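## Task

Pick up the small yellow sponge from the counter and set it down on the desk in the other half of the room. The robot must not tip over or be left leaning; if it does, the task fails.

## Robot and tools

ROBOT. A TidyBot++: a wheeled base (0.54 m long, 0.50 m wide, 0.38 m tall) on four powered casters, carrying one seven-joint arm with a two-finger gripper. The arm's shoulder sits 0.12 m ahead of the base centre, 0.68 m above the floor. Segments: upper arm 0.42 m, forearm 0.31 m, wrist to hand point 0.31 m. The arm starts folded, hand pointing down, sticking up to 0.08 m past the base front. Two cameras: base_camera (fixed low on the front, 644x364, looking forward and down) and wrist_camera (fisheye on the hand, 644x476, looking where the hand points).

FRAMES. Base frame: origin on the floor below the base centre, x forward, y left, z up, metres. Odometry frame: where the base frame was when the scene began; base_odometry reports x, y and heading there (heading in rad, left positive, -3.142 to 3.142). It counts wheel rotation only, so slip looks like travel, and it drifts. base_tilt is in degrees, forward and right positive.

move. One action per call, built from any of these keys:
- base: an object with translate_m (forward positive), strafe_m (left positive), both -2 to 2 metres, and rotate_rad (counter-clockwise from above positive), -6.3 to 6.3 rad. All are offsets from where the base is when the command begins, measured along its axes at that moment. Translate and strafe together make one straight-line move.
- joints: absolute targets by name. joint_1_rad, joint_3_rad, joint_5_rad, joint_7_rad are unlimited (they take the shorter way; send steps under half a turn to go further). joint_2_rad -2.249 to 2.249, joint_4_rad -2.579 to 2.579, joint_6_rad -2.099 to 2.099, all radians. joint_1_rad positive turns the arm clockwise seen from above (opposite to rotate_rad). gripper_pos 0 (open, about 85 mm gap) to 1 (closed); gap is roughly 85 x (1 - gripper_pos) mm.
- target: one list of seven numbers, an absolute hand pose in the base frame: x, y, z in metres, then quaternion qw, qx, qy, qz. The hand point is midway between the finger pads; the hand's z axis runs along the fingers, its y axis is the closing direction. With target, joints may contain only gripper_pos.
- speeds: lowers top speeds for this action only. translate_m and strafe_m 0.05 to 0.5 m/s (give only one when both are used), rotate_rad 0.1 to 1.57 rad/s.
- cameras: list of base_camera, wrist_camera or all; empty list means no images.
- blocking: true (default) waits until everything rests; false returns in about half a second while motion continues.
A call with no action just reports state and images. Unknown keys make a call invalid; out-of-range values get it refused, and a refusal or an unrequested stop prevents the rest of that reply's move, wait and finished_scene calls from running.

wait: seconds from 0 to 10, plus cameras; returns early once running moves finish. stop: brakes all running motions (cameras optional). zoom_image: camera name and region [x0, y0, x1, y1] in pixels of that camera's latest image, top-left origin, at most 504 by 504. read_manual: section "licences" only, gives licence texts. finished_scene: scene is the current scene number; it ends the scene irreversibly, and any calls after it go to the next scene.

RESULT LINES. base_status, joint_status and hand_status give "done", "moving", "off_target" (rested away from target, maybe still pushing), "contact_stop", "time_out", "not_followed", "stopped", "torque_fault" or "limit_stop_at_motor_heat". "move" summarises the worst status. hand_pose is the measured hand pose; hand_target is where the joint targets would put it. joint_positions in rad; motor_effort in percent of maximum, bracketed value the peak of the last action; Motor temperatures one per arm joint. "joint command not followed" or "pose unreachable" means a safety check withheld the arm targets (self-collision; the check ignores the base). "ARM HIT" means a hard hit on the base or itself. on_its_own lists what the robot did uncommanded. The "pictures" line gives image order; images may lag the state slightly.

PRACTICE. To refine a hand position after "done", add (wanted - measured hand_pose) to the last target's x, y, z. To hold still after a target, resend hand_target, not hand_pose, especially when carrying something, since the arm sags under load. Do not command a loaded joint to its current reading. A hand pointing down reaches only about 0.94 m high, and only near the base. Low forward poses close to the base often miss or push the arm into the base. Gripper at 1 reading "off_target" means something is held; "done" means nothing is.

AVOID. The arm does not steer around obstacles and keeps pushing if it meets furniture. Driving or turning while the arm is caught higher than about 0.6 m, pulling sideways on a raised hand, or swinging a stretched arm can tip the robot; retract the arm or back away if tilt appears. Fold the arm before driving. A blocked base keeps pushing until it times out. Hard hits can trip a torque fault (arm halts 10 s). Long holding or stretching heats motors; at 75 °C the arm sinks for a while. Do not drop objects, release them while moving, slam, or grip hard on something still resting on a surface.

Each tool is called after ">>>" as name(argument=value, ...), one argument or row to a line, values as JSON.

## Session

>>> move(
)

Scene clock: 0.00 s.
Motor temperatures (°C): [30 32 31 32 36 42 38]
base_odometry: x=+0.000 y=+0.000 heading=+0.000
base_tilt: forward=+0.3 right=+0.2
base_status: not commanded
joint_positions: joint_1_rad=+0.004 joint_2_rad=-0.377 joint_3_rad=+3.113 joint_4_rad=-2.528 joint_5_rad=-0.001 joint_6_rad=-0.871 joint_7_rad=+1.612 gripper_pos=+0.000
joint_status: not commanded
motor_effort: joint_1_rad=+0 joint_2_rad=-1 joint_3_rad=+1 joint_4_rad=+15 joint_5_rad=+1 joint_6_rad=+1 joint_7_rad=+1
hand_pose: x=+0.2636 y=+0.0038 z=+0.5913 quat_wxyz=(+0.006, +0.998, +0.032, +0.059) (m; base frame)
hand_target: x=+0.2632 y=+0.0038 z=+0.5911 quat_wxyz=(+0.006, +0.998, +0.032, +0.059) (m; base frame)
hand_status: not commanded
pictures: base_camera, wrist_camera

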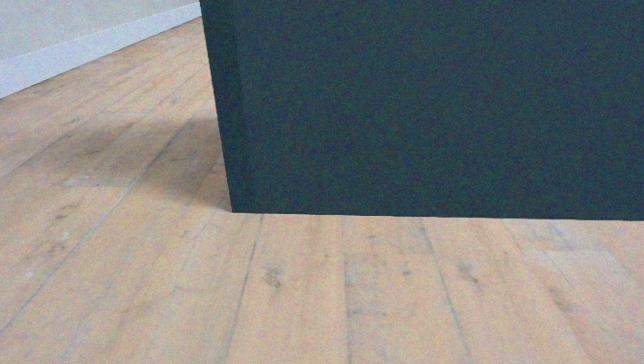

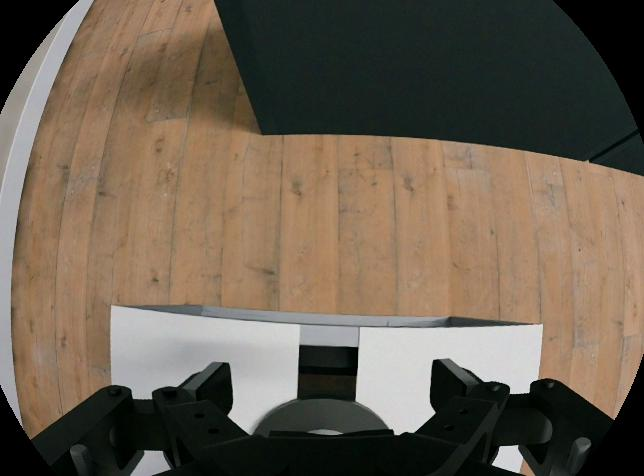

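>>> move(
  joints={"joint_2_rad": -0.6, "joint_4_rad": -2.0, "joint_6_rad": -0.5, "joint_1_rad": 0.0, "joint_3_rad": 3.14, "joint_5_rad": 0.0, "joint_7_rad": 1.57},
)

Scene clock: 2.33 s.
Motor temperatures (°C): [30 32 31 32 36 42 38]
move: done
base_odometry: x=+0.000 y=+0.000 heading=+0.000
base_tilt: forward=+0.2 right=+0.3
base_status: not commanded
joint_positions: joint_1_rad=+0.004 joint_2_rad=-0.587 joint_3_rad=+3.123 joint_4_rad=-2.012 joint_5_rad=-0.001 joint_6_rad=-0.548 joint_7_rad=+1.612 gripper_pos=+0.000
joint_status: all done
motor_effort: joint_1_rad=-1(2) joint_2_rad=+0(4) joint_3_rad=+1(3) joint_4_rad=+21(23) joint_5_rad=+1(3) joint_6_rad=+8(8) joint_7_rad=+1(1)
hand_pose: x=+0.4833 y=+0.0087 z=+0.9556 quat_wxyz=(+0.012, +0.834, +0.025, +0.551) (m; base frame)
hand_target: x=+0.4858 y=+0.0021 z=+0.9819 quat_wxyz=(+0.000, +0.813, +0.000, +0.582) (m; base frame)
hand_status: not commanded
pictures: base_camera, wrist_camera
camera_calibration:
wrist_camera: T_world_to_cam=[[0.0547273, -0.998264, 0.0217754, -0.0356056], [-0.368369, -0.040455, -0.928799, 1.12384], [0.928068, 0.0428093, -0.369943, 0.0370485], [0, 0, 0, 1]] pos_world=[0.381552, 0.00833515, 1.0583]

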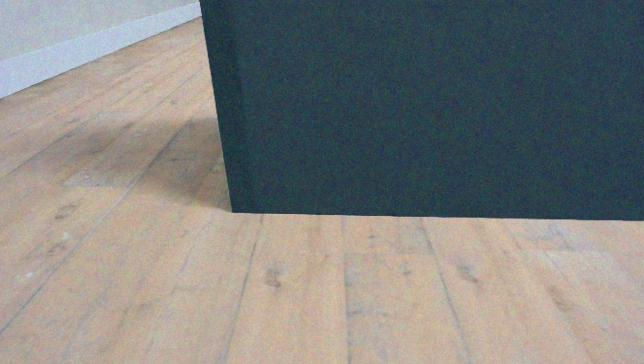

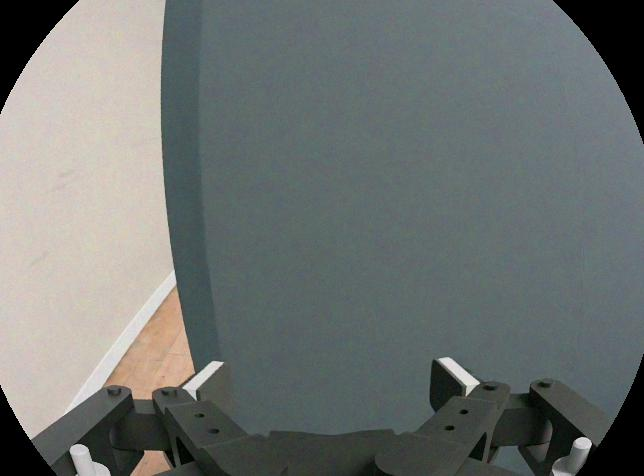

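>>> move(
  base={"rotate_rad": 1.2},
)

>>> move(
  base={"rotate_rad": 1.2},
)

>>> move(
  base={"rotate_rad": 1.2},
)

>>> move(
  base={"rotate_rad": 1.2},
)

Scene clock: 4.53 s.
Motor temperatures (°C): [30 32 31 32 36 42 38]
move: done
base_odometry: x=+0.000 y=+0.000 heading=+1.199
base_tilt: forward=+0.2 right=+0.3
base_status: done
joint_positions: joint_1_rad=+0.004 joint_2_rad=-0.587 joint_3_rad=+3.129 joint_4_rad=-2.012 joint_5_rad=-0.001 joint_6_rad=-0.542 joint_7_rad=+1.612 gripper_pos=+0.000
joint_status: not commanded
motor_effort: joint_1_rad=-1(1) joint_2_rad=-1(2) joint_3_rad=+2(3) joint_4_rad=+22(23) joint_5_rad=+1(2) joint_6_rad=+8(8) joint_7_rad=+1(1)
hand_pose: x=+0.4841 y=+0.0060 z=+0.9573 quat_wxyz=(+0.012, +0.832, +0.022, +0.554) (m; base frame)
hand_target: x=+0.4858 y=+0.0021 z=+0.9819 quat_wxyz=(+0.000, +0.813, +0.000, +0.582) (m; base frame)
hand_status: not commanded
pictures: base_camera, wrist_camera
camera_calibration:
wrist_camera: T_world_to_cam=[[0.0497905, -0.998586, 0.0186154, -0.0329107], [-0.363092, -0.0354611, -0.931078, 1.12532], [0.930422, 0.0395997, -0.364345, 0.0305224], [0, 0, 0, 1]] pos_world=[0.381834, 0.0058321, 1.05949]

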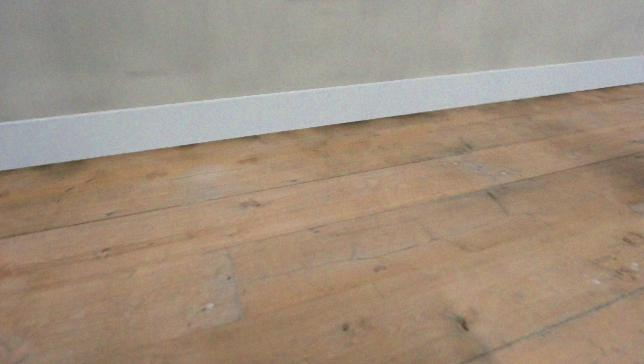

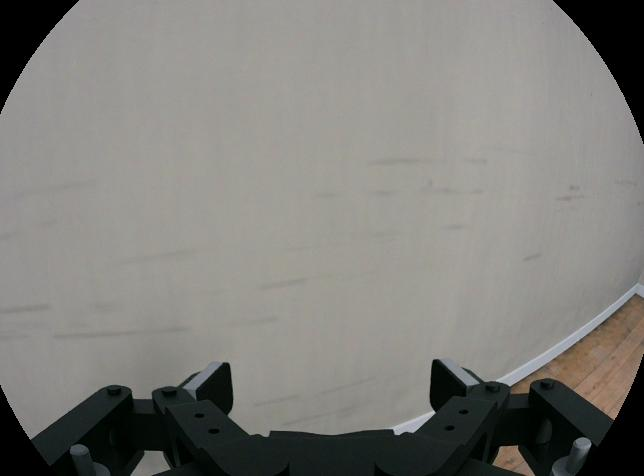

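Scene clock: 6.57 s.
Motor temperatures (°C): [30 32 30 33 36 42 38]
move: done
base_odometry: x=+0.000 y=+0.000 heading=+2.398
base_tilt: forward=+0.2 right=+0.2
base_status: done
joint_positions: joint_1_rad=+0.004 joint_2_rad=-0.587 joint_3_rad=+3.131 joint_4_rad=-2.012 joint_5_rad=-0.001 joint_6_rad=-0.542 joint_7_rad=+1.612 gripper_pos=+0.000
joint_status: not commanded
motor_effort: joint_1_rad=+0(1) joint_2_rad=-1(2) joint_3_rad=+2(3) joint_4_rad=+21(23) joint_5_rad=+1(2) joint_6_rad=+8(8) joint_7_rad=+0(1)
hand_pose: x=+0.4842 y=+0.0049 z=+0.9575 quat_wxyz=(+0.012, +0.832, +0.021, +0.554) (m; base frame)
hand_target: x=+0.4858 y=+0.0021 z=+0.9819 quat_wxyz=(+0.000, +0.813, +0.000, +0.582) (m; base frame)
hand_status: not commanded
pictures: base_camera, wrist_camera
camera_calibration:
wrist_camera: T_world_to_cam=[[0.0478439, -0.998706, 0.0172479, -0.0317192], [-0.362824, -0.0334644, -0.931257, 1.12545], [0.930629, 0.038297, -0.363955, 0.0301168], [0, 0, 0, 1]] pos_world=[0.381829, 0.00483091, 1.05959]

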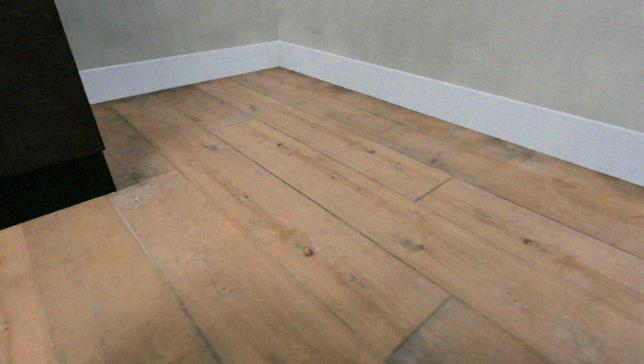

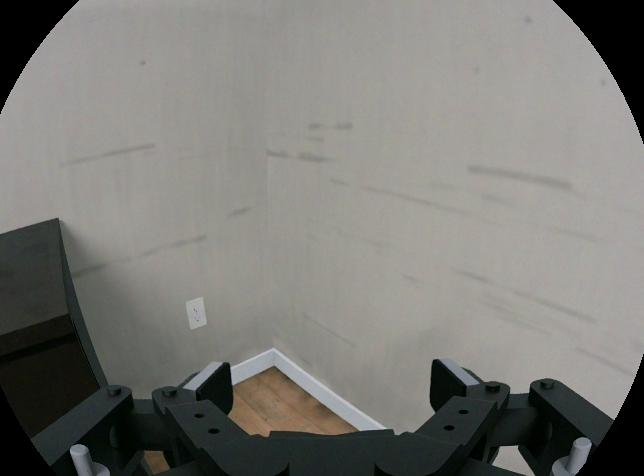

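Scene clock: 8.60 s.
Motor temperatures (°C): [30 32 30 33 36 42 38]
move: done
base_odometry: x=+0.000 y=+0.000 heading=-2.686
base_tilt: forward=+0.2 right=+0.2
base_status: done
joint_positions: joint_1_rad=+0.003 joint_2_rad=-0.587 joint_3_rad=+3.133 joint_4_rad=-2.012 joint_5_rad=-0.001 joint_6_rad=-0.542 joint_7_rad=+1.612 gripper_pos=+0.000
joint_status: not commanded
motor_effort: joint_1_rad=+0(1) joint_2_rad=-1(2) joint_3_rad=+2(3) joint_4_rad=+22(23) joint_5_rad=+1(2) joint_6_rad=+8(8) joint_7_rad=+1(1)
hand_pose: x=+0.4842 y=+0.0043 z=+0.9575 quat_wxyz=(+0.012, +0.832, +0.020, +0.554) (m; base frame)
hand_target: x=+0.4858 y=+0.0021 z=+0.9819 quat_wxyz=(+0.000, +0.813, +0.000, +0.582) (m; base frame)
hand_status: not commanded
pictures: base_camera, wrist_camera
camera_calibration:
wrist_camera: T_world_to_cam=[[0.0467889, -0.998769, 0.016491, -0.0311139], [-0.362694, -0.0323687, -0.931346, 1.12547], [0.930733, 0.0375955, -0.363762, 0.0298994], [0, 0, 0, 1]] pos_world=[0.381827, 0.00423026, 1.05959]

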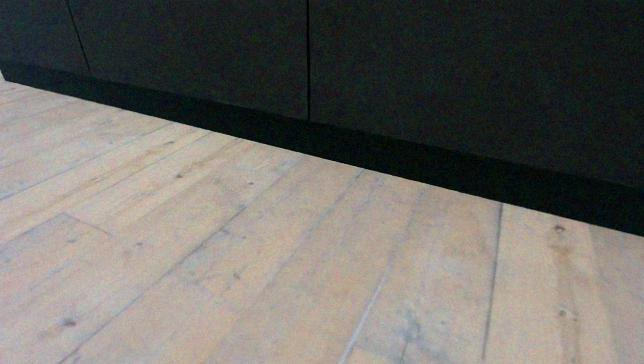

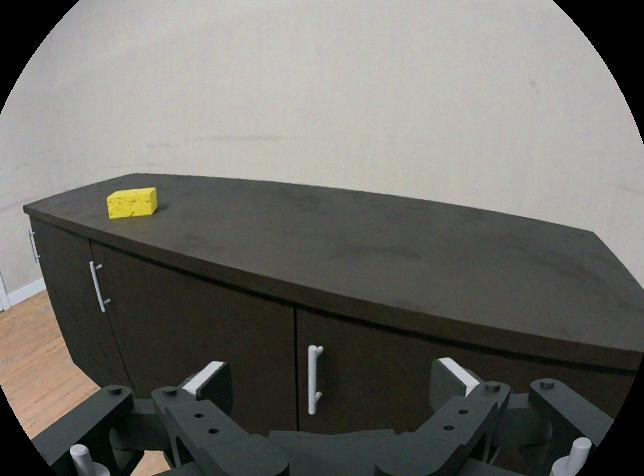

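Scene clock: 10.63 s.
Motor temperatures (°C): [30 32 30 33 36 42 38]
move: done
base_odometry: x=+0.000 y=+0.000 heading=-1.487
base_tilt: forward=+0.2 right=+0.2
base_status: done
joint_positions: joint_1_rad=+0.003 joint_2_rad=-0.587 joint_3_rad=+3.133 joint_4_rad=-2.012 joint_5_rad=-0.001 joint_6_rad=-0.542 joint_7_rad=+1.612 gripper_pos=+0.000
joint_status: not commanded
motor_effort: joint_1_rad=-1(2) joint_2_rad=-1(2) joint_3_rad=+1(3) joint_4_rad=+21(23) joint_5_rad=+1(2) joint_6_rad=+8(9) joint_7_rad=+1(1)
hand_pose: x=+0.4842 y=+0.0040 z=+0.9576 quat_wxyz=(+0.012, +0.832, +0.020, +0.554) (m; base frame)
hand_target: x=+0.4858 y=+0.0021 z=+0.9819 quat_wxyz=(+0.000, +0.813, +0.000, +0.582) (m; base frame)
hand_status: not commanded
pictures: base_camera, wrist_camera
camera_calibration:
wrist_camera: T_world_to_cam=[[0.0463221, -0.998796, 0.0161412, -0.0308647], [-0.36252, -0.0318655, -0.931431, 1.12548], [0.930824, 0.0372943, -0.36356, 0.0296645], [0, 0, 0, 1]] pos_world=[0.381825, 0.00392995, 1.05959]

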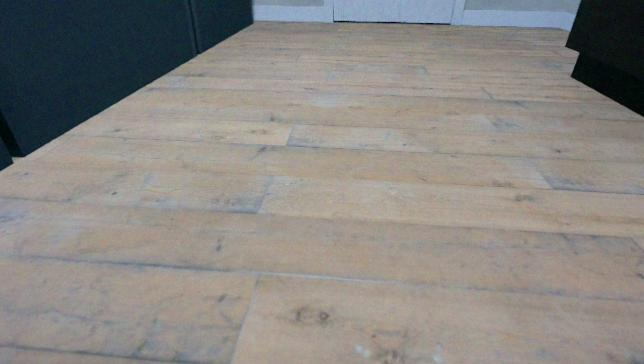

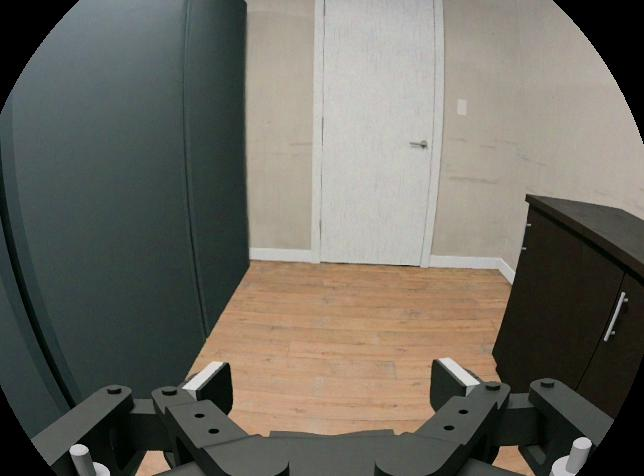

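>>> move(
  base={"translate_m": 0.853, "strafe_m": -0.12, "rotate_rad": -1.607},
)

Scene clock: 15.40 s.
Motor temperatures (°C): [30 32 30 33 36 42 38]
move: done
base_odometry: x=-0.049 y=-0.860 heading=-3.095
base_tilt: forward=+0.2 right=+0.2
base_status: done
joint_positions: joint_1_rad=+0.003 joint_2_rad=-0.595 joint_3_rad=+3.134 joint_4_rad=-2.012 joint_5_rad=-0.001 joint_6_rad=-0.541 joint_7_rad=+1.612 gripper_pos=+0.000
joint_status: not commanded
motor_effort: joint_1_rad=+0(1) joint_2_rad=-1(3) joint_3_rad=+1(3) joint_4_rad=+22(23) joint_5_rad=+2(2) joint_6_rad=+8(9) joint_7_rad=+1(1)
hand_pose: x=+0.4820 y=+0.0039 z=+0.9609 quat_wxyz=(+0.012, +0.830, +0.020, +0.558) (m; base frame)
hand_target: x=+0.4858 y=+0.0021 z=+0.9819 quat_wxyz=(+0.000, +0.813, +0.000, +0.582) (m; base frame)
hand_status: not commanded
pictures: base_camera, wrist_camera
camera_calibration:
wrist_camera: T_world_to_cam=[[0.0458733, -0.998813, 0.0163605, -0.0309223], [-0.353818, -0.0315618, -0.934782, 1.12684], [0.934189, 0.0370929, -0.354846, 0.0229083], [0, 0, 0, 1]] pos_world=[0.378714, 0.00382978, 1.06198]

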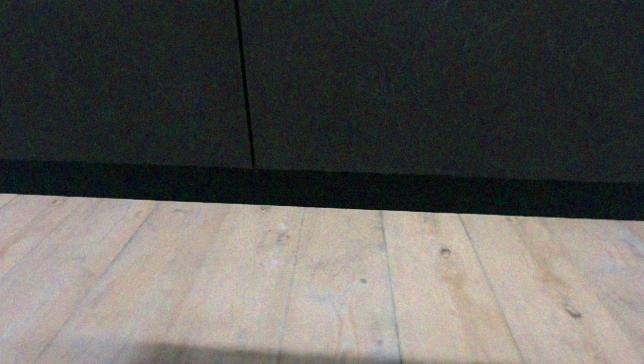

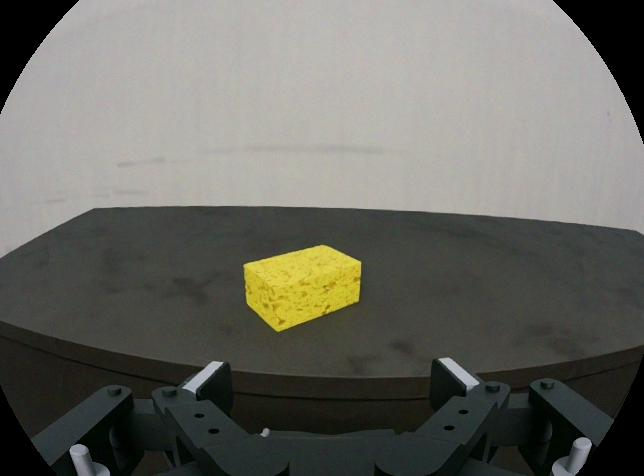

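>>> zoom_image(
  camera="wrist_camera",
  region=[200, 210, 420, 370],
)

Scaled by 2.291.

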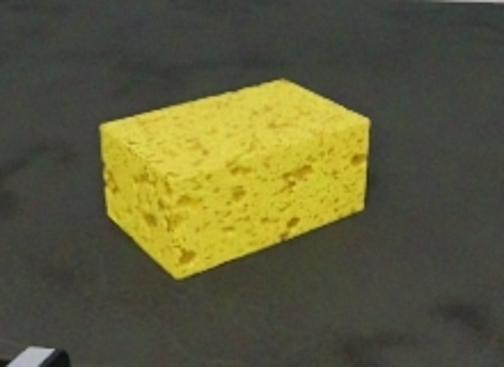

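>>> move(
  joints={"joint_1_rad": 0.0, "joint_2_rad": 0.225, "joint_3_rad": 3.1416, "joint_4_rad": -0.835, "joint_5_rad": 0.0, "joint_6_rad": -2.04, "joint_7_rad": 0.703, "gripper_pos": 0},
)

Scene clock: 19.73 s.
Motor temperatures (°C): [30 32 30 33 36 42 38]
move: done
base_odometry: x=-0.049 y=-0.860 heading=-3.095
base_tilt: forward=+0.2 right=+0.1
base_status: not commanded
joint_positions: joint_1_rad=+0.003 joint_2_rad=+0.209 joint_3_rad=+3.134 joint_4_rad=-0.852 joint_5_rad=-0.001 joint_6_rad=-1.988 joint_7_rad=+0.776 gripper_pos=+0.000
joint_status: all done
motor_effort: joint_1_rad=+0(2) joint_2_rad=-23(24) joint_3_rad=+0(2) joint_4_rad=+16(24) joint_5_rad=+1(3) joint_6_rad=+1(9) joint_7_rad=+1(1)
hand_pose: x=+0.5092 y=+0.0029 z=+0.9369 quat_wxyz=(-0.019, +0.922, -0.384, +0.042) (m; base frame)
hand_target: x=+0.5001 y=+0.0014 z=+0.9346 quat_wxyz=(-0.009, +0.907, -0.420, +0.019) (m; base frame)
hand_status: not commanded
pictures: base_camera, wrist_camera
camera_calibration:
wrist_camera: T_world_to_cam=[[-0.713229, -0.693388, -0.10255, 0.464188], [-0.68799, 0.720512, -0.0867843, 0.487506], [0.134064, 0.0086565, -0.990935, 0.992458], [0, 0, 0, 1]] pos_world=[0.533419, -0.0379824, 1.07337]

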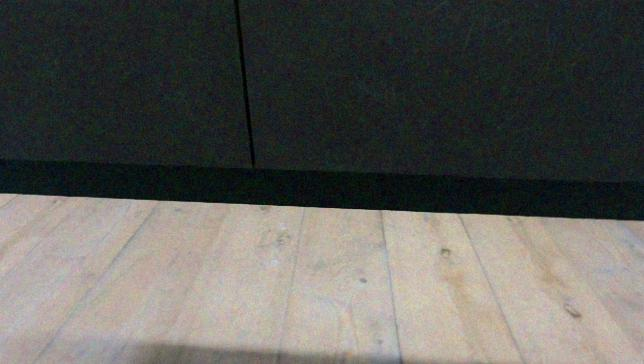

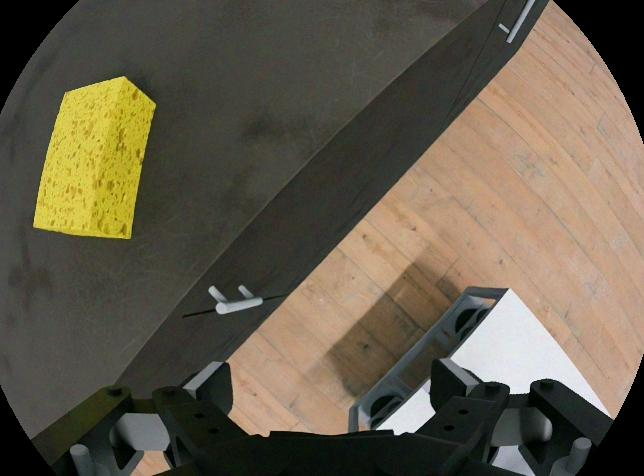

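>>> move(
  base={"translate_m": 0.215, "strafe_m": 0.027},
  joints={"joint_7_rad": 0.63},
)

Scene clock: 22.10 s.
Motor temperatures (°C): [30 32 30 33 36 42 38]
move: done
base_odometry: x=-0.262 y=-0.897 heading=-3.095
base_tilt: forward=+0.3 right=+0.2
base_status: done
joint_positions: joint_1_rad=+0.003 joint_2_rad=+0.225 joint_3_rad=+3.134 joint_4_rad=-0.850 joint_5_rad=-0.001 joint_6_rad=-1.994 joint_7_rad=+0.689 gripper_pos=+0.000
joint_status: all done
motor_effort: joint_1_rad=-1(1) joint_2_rad=-23(27) joint_3_rad=+0(2) joint_4_rad=+15(17) joint_5_rad=+1(2) joint_6_rad=+1(2) joint_7_rad=+1(1)
hand_pose: x=+0.5116 y=+0.0028 z=+0.9309 quat_wxyz=(-0.016, +0.905, -0.424, +0.032) (m; base frame)
hand_target: x=+0.5001 y=+0.0014 z=+0.9346 quat_wxyz=(-0.009, +0.891, -0.453, +0.019) (m; base frame)
hand_status: not commanded
pictures: base_camera, wrist_camera
camera_calibration:
wrist_camera: T_world_to_cam=[[-0.7729, -0.627847, -0.091837, 0.485754], [-0.624196, 0.778321, -0.0677968, 0.438168], [0.114045, 0.00492414, -0.993463, 0.998795], [0, 0, 0, 1]] pos_world=[0.535034, -0.0409746, 1.06658]

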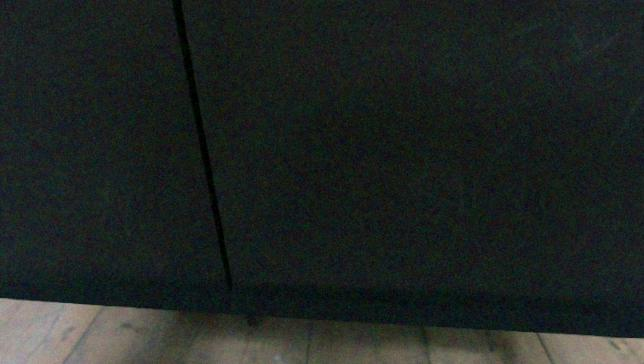

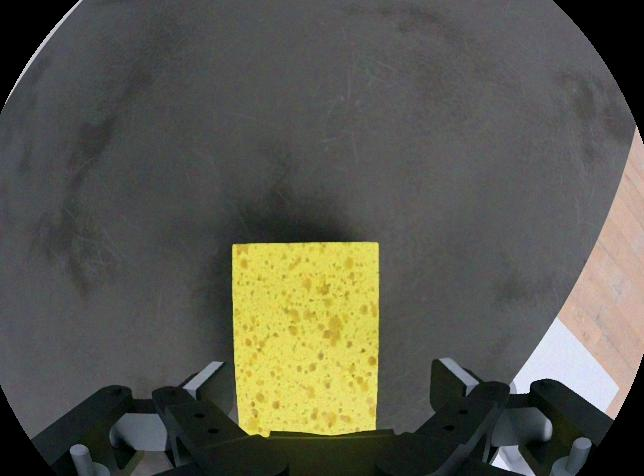

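>>> move(
  base={"translate_m": 0.013},
  cameras=["wrist_camera"],
)

>>> move(
  joints={"joint_2_rad": 0.214, "joint_4_rad": -1.008, "joint_6_rad": -1.93, "joint_7_rad": 0.64},
)

Scene clock: 23.63 s.
Motor temperatures (°C): [30 32 30 33 36 42 38]
move: done
base_odometry: x=-0.275 y=-0.898 heading=-3.094
base_tilt: forward=+0.3 right=+0.2
base_status: done
joint_positions: joint_1_rad=+0.003 joint_2_rad=+0.227 joint_3_rad=+3.134 joint_4_rad=-0.850 joint_5_rad=-0.001 joint_6_rad=-1.996 joint_7_rad=+0.689 gripper_pos=+0.000
joint_status: not commanded
motor_effort: joint_1_rad=+0(2) joint_2_rad=-23(27) joint_3_rad=+0(1) joint_4_rad=+15(16) joint_5_rad=+1(2) joint_6_rad=+0(2) joint_7_rad=+1(1)
hand_pose: x=+0.5118 y=+0.0028 z=+0.9301 quat_wxyz=(-0.016, +0.905, -0.424, +0.030) (m; base frame)
hand_target: x=+0.5001 y=+0.0014 z=+0.9346 quat_wxyz=(-0.009, +0.891, -0.453, +0.019) (m; base frame)
hand_status: not commanded
pictures: wrist_camera
camera_calibration:
wrist_camera: T_world_to_cam=[[-0.773162, -0.627896, -0.0892631, 0.483609], [-0.624465, 0.778282, -0.0657274, 0.436483], [0.110742, 0.00492385, -0.993837, 0.999993], [0, 0, 0, 1]] pos_world=[0.535736, -0.0409747, 1.06569]

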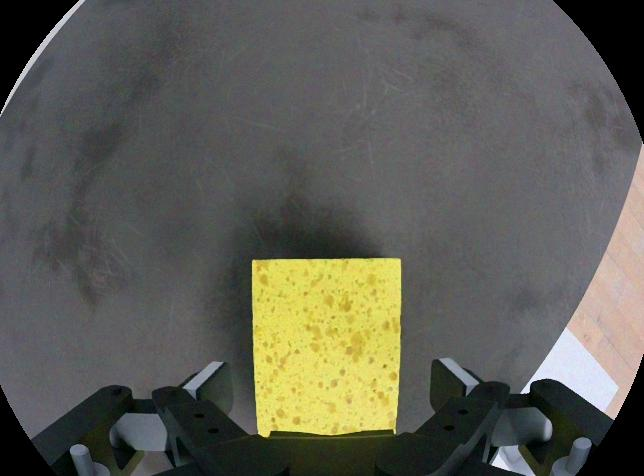

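Scene clock: 25.93 s.
Motor temperatures (°C): [30 32 30 33 36 42 38]
move: done
base_odometry: x=-0.275 y=-0.898 heading=-3.094
base_tilt: forward=+0.2 right=+0.2
base_status: not commanded
joint_positions: joint_1_rad=+0.003 joint_2_rad=+0.194 joint_3_rad=+3.134 joint_4_rad=-0.976 joint_5_rad=-0.003 joint_6_rad=-1.950 joint_7_rad=+0.689 gripper_pos=+0.000
joint_status: all done
motor_effort: joint_1_rad=+0(1) joint_2_rad=-18(24) joint_3_rad=+0(2) joint_4_rad=+10(17) joint_5_rad=+2(5) joint_6_rad=-3(6) joint_7_rad=+1(1)
hand_pose: x=+0.4962 y=+0.0035 z=+0.9062 quat_wxyz=(-0.007, +0.905, -0.424, +0.009) (m; base frame)
hand_target: x=+0.5005 y=+0.0014 z=+0.8891 quat_wxyz=(+0.002, +0.894, -0.449, -0.005) (m; base frame)
hand_status: not commanded
pictures: base_camera, wrist_camera
camera_calibration:
wrist_camera: T_world_to_cam=[[-0.775795, -0.628631, -0.0544544, 0.439489], [-0.627645, 0.777677, -0.0357773, 0.399012], [0.0648387, 0.00642217, -0.997875, 1.00447], [0, 0, 0, 1]] pos_world=[0.526262, -0.0404769, 1.04055]

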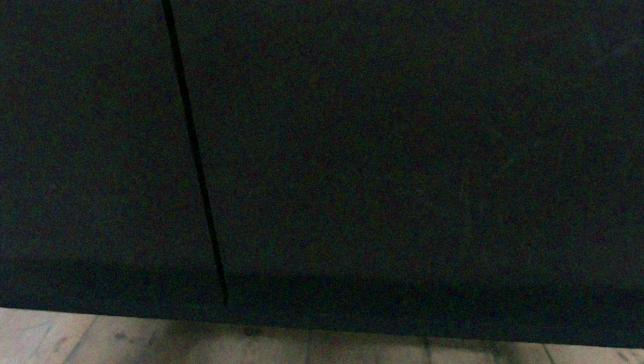

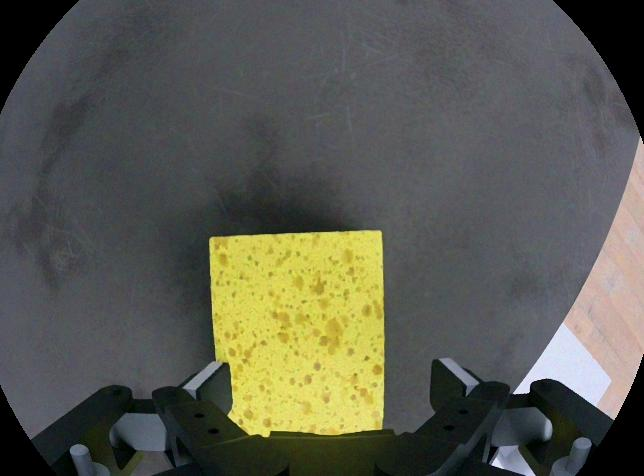

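>>> move(
  joints={"joint_2_rad": 0.225, "joint_4_rad": -0.835, "joint_6_rad": -2.04},
  cameras=["wrist_camera"],
)

Scene clock: 29.83 s.
Motor temperatures (°C): [30 32 30 33 36 42 38]
move: done
base_odometry: x=-0.275 y=-0.898 heading=-3.094
base_tilt: forward=+0.3 right=+0.2
base_status: not commanded
joint_positions: joint_1_rad=+0.003 joint_2_rad=+0.215 joint_3_rad=+3.134 joint_4_rad=-0.850 joint_5_rad=-0.003 joint_6_rad=-1.996 joint_7_rad=+0.689 gripper_pos=+0.000
joint_status: all done
motor_effort: joint_1_rad=-1(1) joint_2_rad=-23(25) joint_3_rad=+0(1) joint_4_rad=+15(17) joint_5_rad=+1(2) joint_6_rad=+1(3) joint_7_rad=+1(1)
hand_pose: x=+0.5086 y=+0.0035 z=+0.9350 quat_wxyz=(-0.019, +0.905, -0.424, +0.036) (m; base frame)
hand_target: x=+0.5000 y=+0.0014 z=+0.9346 quat_wxyz=(-0.009, +0.893, -0.449, +0.019) (m; base frame)
hand_status: not commanded
pictures: wrist_camera
camera_calibration:
wrist_camera: T_world_to_cam=[[-0.771317, -0.628577, -0.0998053, 0.490802], [-0.624482, 0.777717, -0.0719604, 0.440106], [0.122853, 0.00682238, -0.992401, 0.997693], [0, 0, 0, 1]] pos_world=[0.530833, -0.0405771, 1.07077]

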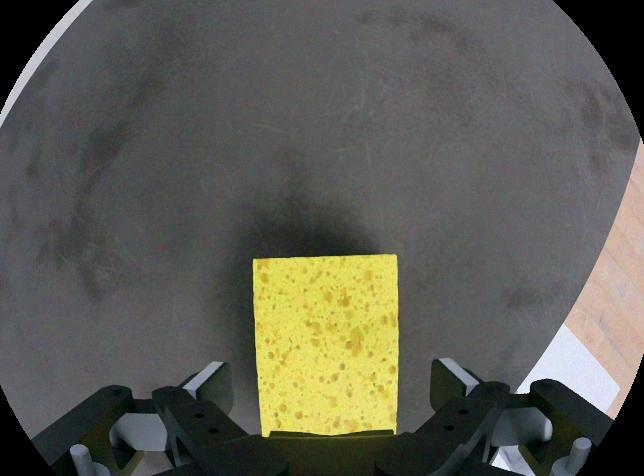

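>>> move(
  joints={"joint_2_rad": 0.2185, "joint_4_rad": -0.91, "joint_6_rad": -1.99},
  cameras=["wrist_camera"],
)

Scene clock: 31.20 s.
Motor temperatures (°C): [30 32 30 33 36 42 38]
move: done
base_odometry: x=-0.275 y=-0.898 heading=-3.094
base_tilt: forward=+0.3 right=+0.2
base_status: not commanded
joint_positions: joint_1_rad=+0.003 joint_2_rad=+0.215 joint_3_rad=+3.134 joint_4_rad=-0.893 joint_5_rad=-0.003 joint_6_rad=-1.996 joint_7_rad=+0.689 gripper_pos=+0.000
joint_status: all done
motor_effort: joint_1_rad=+0(1) joint_2_rad=-23(25) joint_3_rad=+0(1) joint_4_rad=+15(17) joint_5_rad=+1(1) joint_6_rad=+0(1) joint_7_rad=+1(1)
hand_pose: x=+0.5015 y=+0.0035 z=+0.9222 quat_wxyz=(-0.010, +0.905, -0.424, +0.016) (m; base frame)
hand_target: x=+0.5015 y=+0.0014 z=+0.9159 quat_wxyz=(-0.005, +0.894, -0.449, +0.010) (m; base frame)
hand_status: not commanded
pictures: wrist_camera
camera_calibration:
wrist_camera: T_world_to_cam=[[-0.77488, -0.62862, -0.0663196, 0.455006], [-0.627033, 0.777685, -0.0451202, 0.411356], [0.0799392, 0.00662191, -0.996778, 1.01145], [0, 0, 0, 1]] pos_world=[0.529654, -0.040577, 1.05693]

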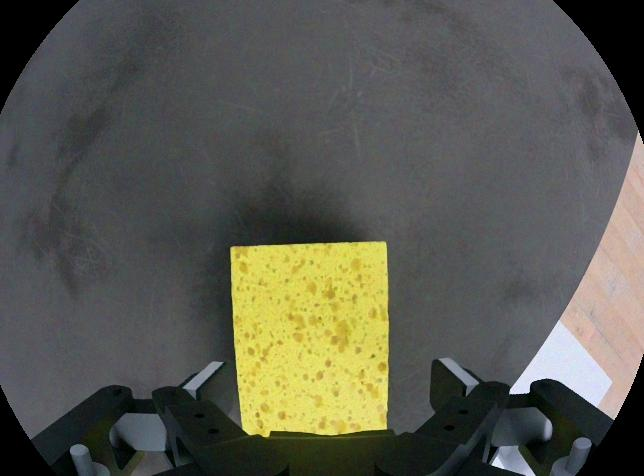

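>>> move(
  base={"translate_m": 0.0115},
  cameras=["wrist_camera"],
)

>>> move(
  joints={"joint_2_rad": 0.245, "joint_4_rad": -0.94},
  cameras=["wrist_camera"],
)

Scene clock: 32.07 s.
Motor temperatures (°C): [30 32 30 33 36 42 38]
move: done
base_odometry: x=-0.287 y=-0.899 heading=-3.094
base_tilt: forward=+0.3 right=+0.2
base_status: done
joint_positions: joint_1_rad=+0.003 joint_2_rad=+0.219 joint_3_rad=+3.134 joint_4_rad=-0.893 joint_5_rad=-0.003 joint_6_rad=-1.996 joint_7_rad=+0.689 gripper_pos=+0.000
joint_status: not commanded
motor_effort: joint_1_rad=+1(2) joint_2_rad=-23(27) joint_3_rad=+1(2) joint_4_rad=+15(17) joint_5_rad=+1(2) joint_6_rad=+0(1) joint_7_rad=+1(1)
hand_pose: x=+0.5026 y=+0.0035 z=+0.9204 quat_wxyz=(-0.009, +0.905, -0.424, +0.014) (m; base frame)
hand_target: x=+0.5015 y=+0.0014 z=+0.9159 quat_wxyz=(-0.005, +0.894, -0.449, +0.010) (m; base frame)
hand_status: not commanded
pictures: wrist_camera
camera_calibration:
wrist_camera: T_world_to_cam=[[-0.775165, -0.628627, -0.0628244, 0.452663], [-0.627238, 0.777679, -0.042292, 0.409462], [0.0754431, 0.0066225, -0.997128, 1.01218], [0, 0, 0, 1]] pos_world=[0.531356, -0.040577, 1.05503]

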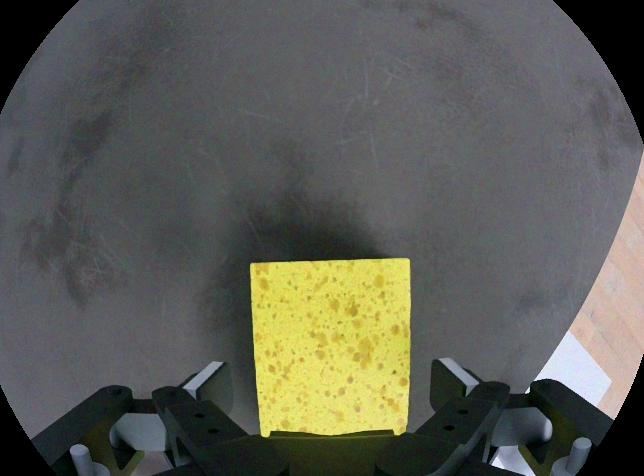

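Scene clock: 32.80 s.
Motor temperatures (°C): [30 32 30 33 36 42 38]
move: done
base_odometry: x=-0.287 y=-0.899 heading=-3.094
base_tilt: forward=+0.3 right=+0.2
base_status: not commanded
joint_positions: joint_1_rad=+0.003 joint_2_rad=+0.233 joint_3_rad=+3.134 joint_4_rad=-0.920 joint_5_rad=-0.003 joint_6_rad=-1.996 joint_7_rad=+0.689 gripper_pos=+0.000
joint_status: all done
motor_effort: joint_1_rad=+0(1) joint_2_rad=-24(25) joint_3_rad=+0(1) joint_4_rad=+15(16) joint_5_rad=+1(2) joint_6_rad=+0(1) joint_7_rad=+1(1)
hand_pose: x=+0.5011 y=+0.0034 z=+0.9077 quat_wxyz=(+0.000, +0.906, -0.424, -0.004) (m; base frame)
hand_target: x=+0.5019 y=+0.0014 z=+0.8972 quat_wxyz=(+0.008, +0.894, -0.449, -0.015) (m; base frame)
hand_status: not commanded
pictures: wrist_camera
camera_calibration:
wrist_camera: T_world_to_cam=[[-0.776971, -0.628724, -0.0319651, 0.423507], [-0.628515, 0.777601, -0.0174633, 0.386039], [0.0358357, 0.00652214, -0.999336, 1.02148], [0, 0, 0, 1]] pos_world=[0.535079, -0.0405771, 1.04108]

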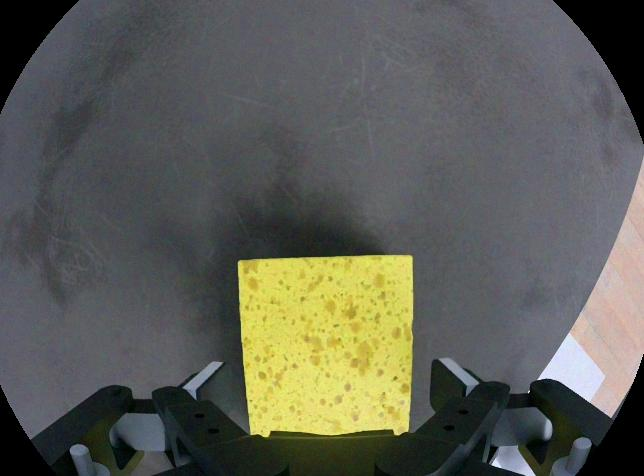

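>>> move(
  joints={"joint_2_rad": 0.277, "joint_4_rad": -0.982},
  cameras=["wrist_camera"],
)

Scene clock: 35.70 s.
Motor temperatures (°C): [30 32 30 33 36 42 38]
move: done
base_odometry: x=-0.287 y=-0.899 heading=-3.094
base_tilt: forward=+0.3 right=+0.3
base_status: not commanded
joint_positions: joint_1_rad=+0.003 joint_2_rad=+0.266 joint_3_rad=+3.134 joint_4_rad=-0.961 joint_5_rad=-0.003 joint_6_rad=-1.996 joint_7_rad=+0.689 gripper_pos=+0.000
joint_status: all done
motor_effort: joint_1_rad=+0(1) joint_2_rad=-24(27) joint_3_rad=+1(1) joint_4_rad=+15(17) joint_5_rad=+1(2) joint_6_rad=-1(1) joint_7_rad=+1(1)
hand_pose: x=+0.5002 y=+0.0034 z=+0.8835 quat_wxyz=(+0.015, +0.905, -0.424, -0.038) (m; base frame)
hand_target: x=+0.4999 y=+0.0014 z=+0.8735 quat_wxyz=(+0.024, +0.892, -0.448, -0.048) (m; base frame)
hand_status: not commanded
pictures: wrist_camera
camera_calibration:
wrist_camera: T_world_to_cam=[[-0.777157, -0.628762, 0.0261881, 0.370726], [-0.628106, 0.777571, 0.0294282, 0.343418], [-0.0388664, 0.00642145, -0.999224, 1.0346], [0, 0, 0, 1]] pos_world=[0.544026, -0.0405771, 1.01398]

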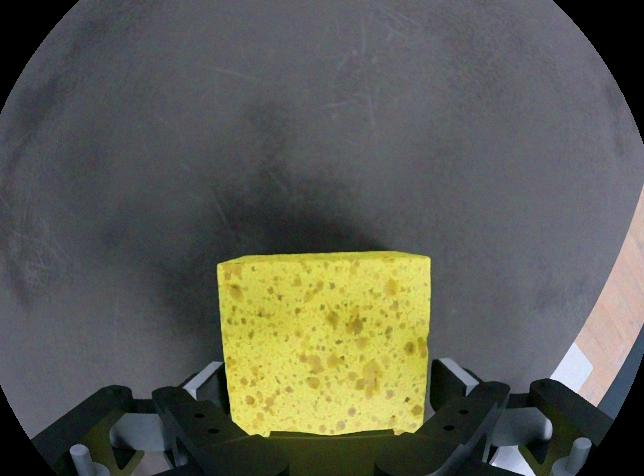

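>>> move(
  joints={"gripper_pos": 0.35},
  cameras=["wrist_camera"],
)

Scene clock: 36.57 s.
Motor temperatures (°C): [30 32 30 33 36 42 38]
move: off_target
base_odometry: x=-0.287 y=-0.899 heading=-3.094
base_tilt: forward=+0.2 right=+0.2
base_status: not commanded
joint_positions: joint_1_rad=+0.003 joint_2_rad=+0.260 joint_3_rad=+3.134 joint_4_rad=-0.961 joint_5_rad=-0.003 joint_6_rad=-1.996 joint_7_rad=+0.689 gripper_pos=+0.290
joint_status: gripper_pos off_target (ended at +0.290, target +0.350)
motor_effort: joint_1_rad=+0(1) joint_2_rad=-21(25) joint_3_rad=+0(1) joint_4_rad=+11(16) joint_5_rad=+2(2) joint_6_rad=-2(3) joint_7_rad=+1(1)
hand_pose: x=+0.4990 y=+0.0034 z=+0.8857 quat_wxyz=(+0.014, +0.905, -0.424, -0.035) (m; base frame)
hand_target: x=+0.4999 y=+0.0014 z=+0.8735 quat_wxyz=(+0.024, +0.892, -0.448, -0.048) (m; base frame)
hand_status: not commanded
pictures: wrist_camera
camera_calibration:
wrist_camera: T_world_to_cam=[[-0.777329, -0.628721, 0.0216788, 0.373862], [-0.628225, 0.777605, 0.0257815, 0.345924], [-0.0330669, 0.00642153, -0.999433, 1.03398], [0, 0, 0, 1]] pos_world=[0.542122, -0.0405771, 1.01637]

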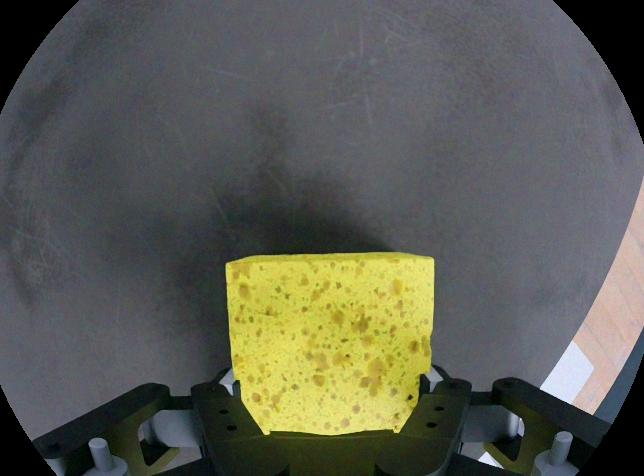

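>>> move(
  joints={"joint_2_rad": 0.235, "joint_4_rad": -0.83},
  cameras=["wrist_camera"],
)

>>> move(
  joints={"gripper_pos": 0.45},
  cameras=["wrist_camera"],
)

Scene clock: 37.87 s.
Motor temperatures (°C): [30 32 30 33 36 42 38]
move: done
base_odometry: x=-0.287 y=-0.899 heading=-3.094
base_tilt: forward=+0.2 right=+0.2
base_status: not commanded
joint_positions: joint_1_rad=+0.003 joint_2_rad=+0.241 joint_3_rad=+3.134 joint_4_rad=-0.845 joint_5_rad=-0.003 joint_6_rad=-1.996 joint_7_rad=+0.689 gripper_pos=+0.290
joint_status: all done
motor_effort: joint_1_rad=+0(1) joint_2_rad=-24(26) joint_3_rad=+0(1) joint_4_rad=+16(17) joint_5_rad=+1(2) joint_6_rad=+0(2) joint_7_rad=+1(1)
hand_pose: x=+0.5161 y=+0.0035 z=+0.9262 quat_wxyz=(-0.015, +0.905, -0.424, +0.026) (m; base frame)
hand_target: x=+0.5189 y=+0.0014 z=+0.9332 quat_wxyz=(-0.019, +0.893, -0.448, +0.039) (m; base frame)
hand_status: not commanded
pictures: wrist_camera
camera_calibration:
wrist_camera: T_world_to_cam=[[-0.773229, -0.628558, -0.083851, 0.482015], [-0.625829, 0.777732, -0.0589142, 0.432827], [0.102245, 0.00692218, -0.994735, 1.00095], [0, 0, 0, 1]] pos_world=[0.541242, -0.0405771, 1.06159]

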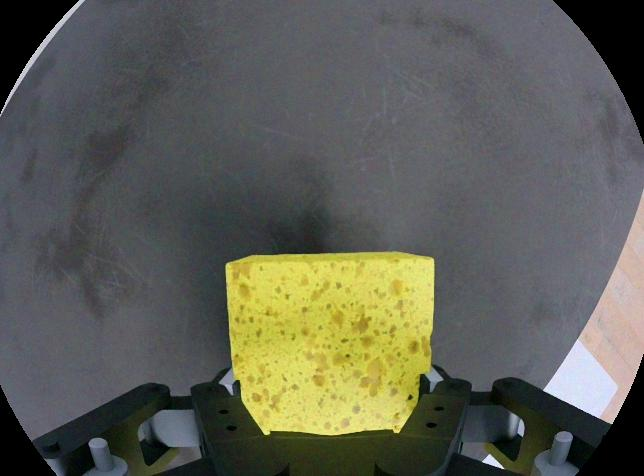

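Scene clock: 38.40 s.
Motor temperatures (°C): [30 32 30 33 36 42 38]
move: off_target
base_odometry: x=-0.287 y=-0.899 heading=-3.094
base_tilt: forward=+0.3 right=+0.2
base_status: not commanded
joint_positions: joint_1_rad=+0.003 joint_2_rad=+0.241 joint_3_rad=+3.134 joint_4_rad=-0.845 joint_5_rad=-0.003 joint_6_rad=-1.996 joint_7_rad=+0.689 gripper_pos=+0.290
joint_status: gripper_pos off_target (ended at +0.290, target +0.450)
motor_effort: joint_1_rad=+0(1) joint_2_rad=-24(25) joint_3_rad=+0(1) joint_4_rad=+15(16) joint_5_rad=+1(2) joint_6_rad=+0(1) joint_7_rad=+1(1)
hand_pose: x=+0.5161 y=+0.0035 z=+0.9262 quat_wxyz=(-0.015, +0.905, -0.424, +0.026) (m; base frame)
hand_target: x=+0.5189 y=+0.0014 z=+0.9332 quat_wxyz=(-0.019, +0.893, -0.448, +0.039) (m; base frame)
hand_status: not commanded
pictures: wrist_camera
camera_calibration:
wrist_camera: T_world_to_cam=[[-0.773229, -0.628558, -0.083851, 0.482015], [-0.625829, 0.777732, -0.0589142, 0.432827], [0.102245, 0.00692218, -0.994735, 1.00095], [0, 0, 0, 1]] pos_world=[0.541242, -0.0405771, 1.06159]

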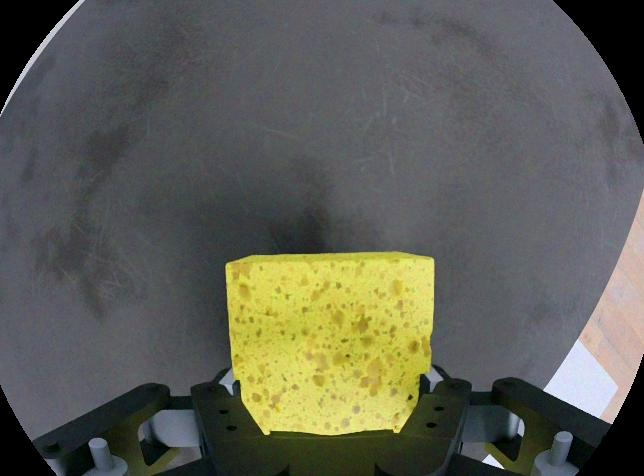

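>>> move(
  base={"translate_m": -0.28},
  joints={"joint_2_rad": -0.6, "joint_4_rad": -2.0, "joint_6_rad": -0.5, "joint_7_rad": 1.57},
)

Scene clock: 41.70 s.
Motor temperatures (°C): [30 32 30 33 36 42 38]
move: done
base_odometry: x=-0.007 y=-0.886 heading=-3.094
base_tilt: forward=+0.2 right=+0.2
base_status: done
joint_positions: joint_1_rad=+0.002 joint_2_rad=-0.584 joint_3_rad=+3.134 joint_4_rad=-1.975 joint_5_rad=-0.003 joint_6_rad=-0.546 joint_7_rad=+1.497 gripper_pos=+0.290
joint_status: all done
motor_effort: joint_1_rad=+0(3) joint_2_rad=-1(28) joint_3_rad=+1(2) joint_4_rad=+23(24) joint_5_rad=+1(2) joint_6_rad=+8(9) joint_7_rad=+1(1)
hand_pose: x=+0.4867 y=+0.0043 z=+0.9773 quat_wxyz=(-0.022, +0.824, -0.028, +0.566) (m; base frame)
hand_target: x=+0.4858 y=+0.0013 z=+0.9819 quat_wxyz=(+0.000, +0.813, +0.000, +0.582) (m; base frame)
hand_status: not commanded
pictures: base_camera, wrist_camera
camera_calibration:
wrist_camera: T_world_to_cam=[[0.0048288, -0.995645, -0.0931003, 0.0959724], [-0.334049, 0.0861471, -0.938611, 1.13744], [0.942543, 0.0356324, -0.332178, -0.0019074], [0, 0, 0, 1]] pos_world=[0.381294, -0.00236448, 1.07591]

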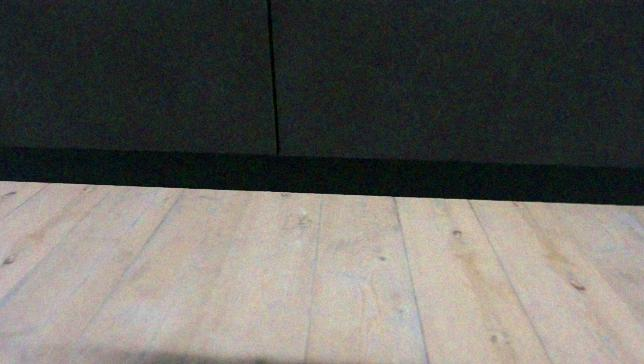

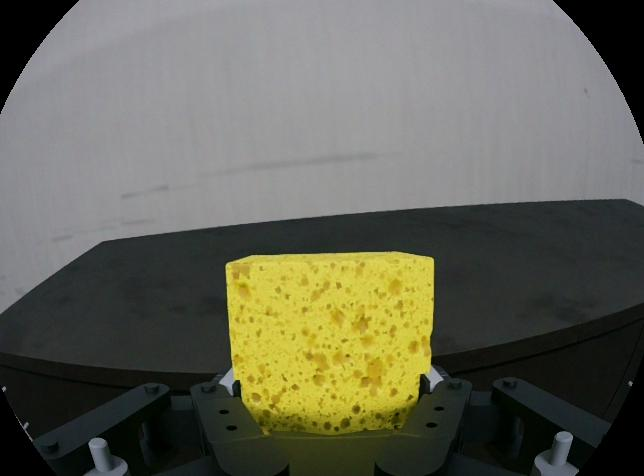

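>>> move(
  base={"translate_m": 0.02, "strafe_m": -1.40, "rotate_rad": 3.094},
)

Scene clock: 46.80 s.
Motor temperatures (°C): [30 32 30 33 36 42 38]
move: done
base_odometry: x=-0.093 y=+0.512 heading=+0.001
base_tilt: forward=+0.2 right=+0.2
base_status: done
joint_positions: joint_1_rad=+0.002 joint_2_rad=-0.585 joint_3_rad=+3.137 joint_4_rad=-1.976 joint_5_rad=-0.003 joint_6_rad=-0.543 joint_7_rad=+1.498 gripper_pos=+0.290
joint_status: not commanded
motor_effort: joint_1_rad=+0(1) joint_2_rad=-1(3) joint_3_rad=+2(3) joint_4_rad=+23(23) joint_5_rad=+1(2) joint_6_rad=+8(9) joint_7_rad=+1(1)
hand_pose: x=+0.4869 y=+0.0032 z=+0.9784 quat_wxyz=(-0.021, +0.823, -0.029, +0.568) (m; base frame)
hand_target: x=+0.4858 y=+0.0013 z=+0.9819 quat_wxyz=(+0.000, +0.813, +0.000, +0.582) (m; base frame)
hand_status: not commanded
pictures: base_camera, wrist_camera
camera_calibration:
wrist_camera: T_world_to_cam=[[0.00391851, -0.995674, -0.0928348, 0.0952039], [-0.330138, 0.0863423, -0.939975, 1.13808], [0.943924, 0.0343316, -0.328372, -0.00607715], [0, 0, 0, 1]] pos_world=[0.381088, -0.00326388, 1.07661]

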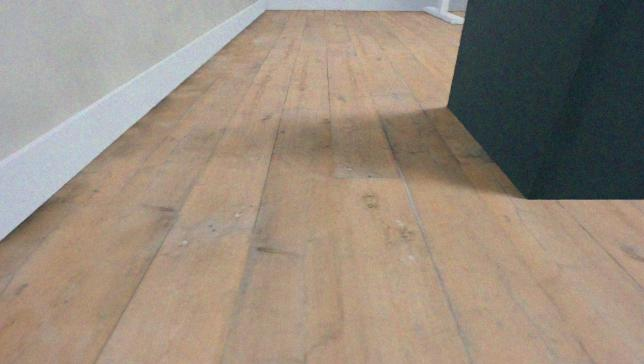

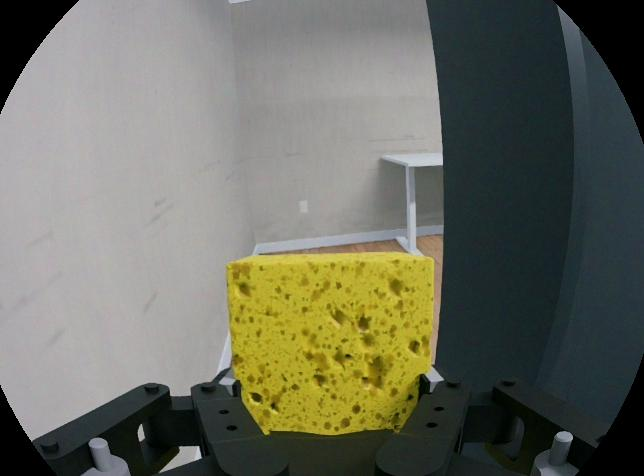

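>>> move(
  base={"translate_m": 0.25, "strafe_m": 0.052, "rotate_rad": 0.052},
  cameras=["base_camera"],
)

>>> move(
  base={"translate_m": 1.45},
)

Scene clock: 49.03 s.
Motor temperatures (°C): [30 32 30 33 36 42 38]
move: done
base_odometry: x=+0.157 y=+0.564 heading=+0.054
base_tilt: forward=+0.2 right=+0.2
base_status: done
joint_positions: joint_1_rad=+0.002 joint_2_rad=-0.591 joint_3_rad=+3.137 joint_4_rad=-1.976 joint_5_rad=-0.003 joint_6_rad=-0.541 joint_7_rad=+1.498 gripper_pos=+0.290
joint_status: not commanded
motor_effort: joint_1_rad=+0(1) joint_2_rad=+0(4) joint_3_rad=+1(3) joint_4_rad=+23(23) joint_5_rad=+1(1) joint_6_rad=+8(9) joint_7_rad=+1(1)
hand_pose: x=+0.4854 y=+0.0033 z=+0.9805 quat_wxyz=(-0.021, +0.821, -0.029, +0.570) (m; base frame)
hand_target: x=+0.4858 y=+0.0013 z=+0.9819 quat_wxyz=(+0.000, +0.813, +0.000, +0.582) (m; base frame)
hand_status: not commanded
pictures: base_camera

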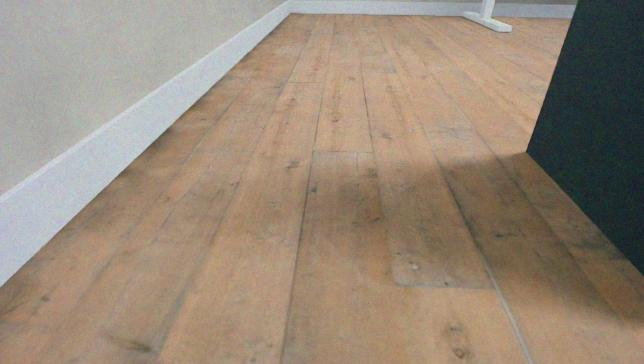

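Scene clock: 53.30 s.
Motor temperatures (°C): [30 32 30 33 36 42 38]
move: done
base_odometry: x=+1.605 y=+0.642 heading=+0.054
base_tilt: forward=+0.2 right=+0.2
base_status: done
joint_positions: joint_1_rad=+0.002 joint_2_rad=-0.596 joint_3_rad=+3.137 joint_4_rad=-1.977 joint_5_rad=-0.003 joint_6_rad=-0.541 joint_7_rad=+1.498 gripper_pos=+0.290
joint_status: not commanded
motor_effort: joint_1_rad=+0(1) joint_2_rad=-1(3) joint_3_rad=+1(3) joint_4_rad=+22(23) joint_5_rad=+1(2) joint_6_rad=+9(9) joint_7_rad=+1(1)
hand_pose: x=+0.4839 y=+0.0033 z=+0.9823 quat_wxyz=(-0.021, +0.819, -0.029, +0.572) (m; base frame)
hand_target: x=+0.4858 y=+0.0013 z=+0.9819 quat_wxyz=(+0.000, +0.813, +0.000, +0.582) (m; base frame)
hand_status: not commanded
pictures: base_camera, wrist_camera
camera_calibration:
wrist_camera: T_world_to_cam=[[0.0053018, -0.995672, -0.0927908, 0.0949013], [-0.319312, 0.0862486, -0.943717, 1.13922], [0.947635, 0.0346326, -0.317473, -0.0144746], [0, 0, 0, 1]] pos_world=[0.376979, -0.00326399, 1.07931]

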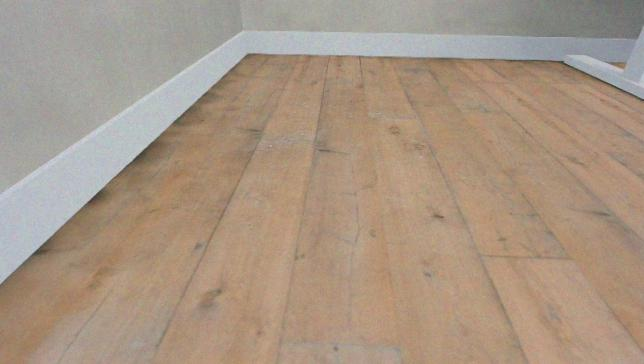

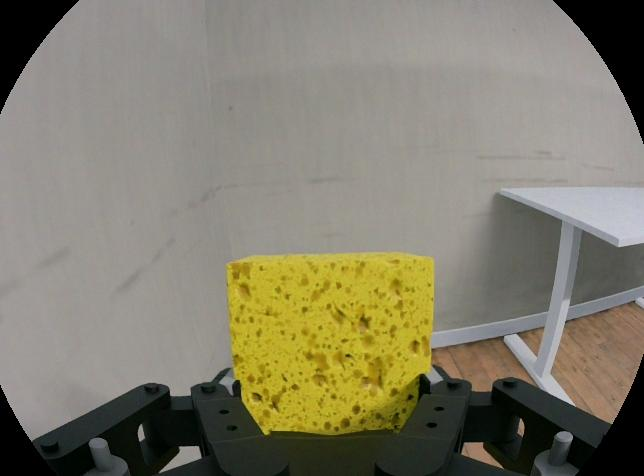

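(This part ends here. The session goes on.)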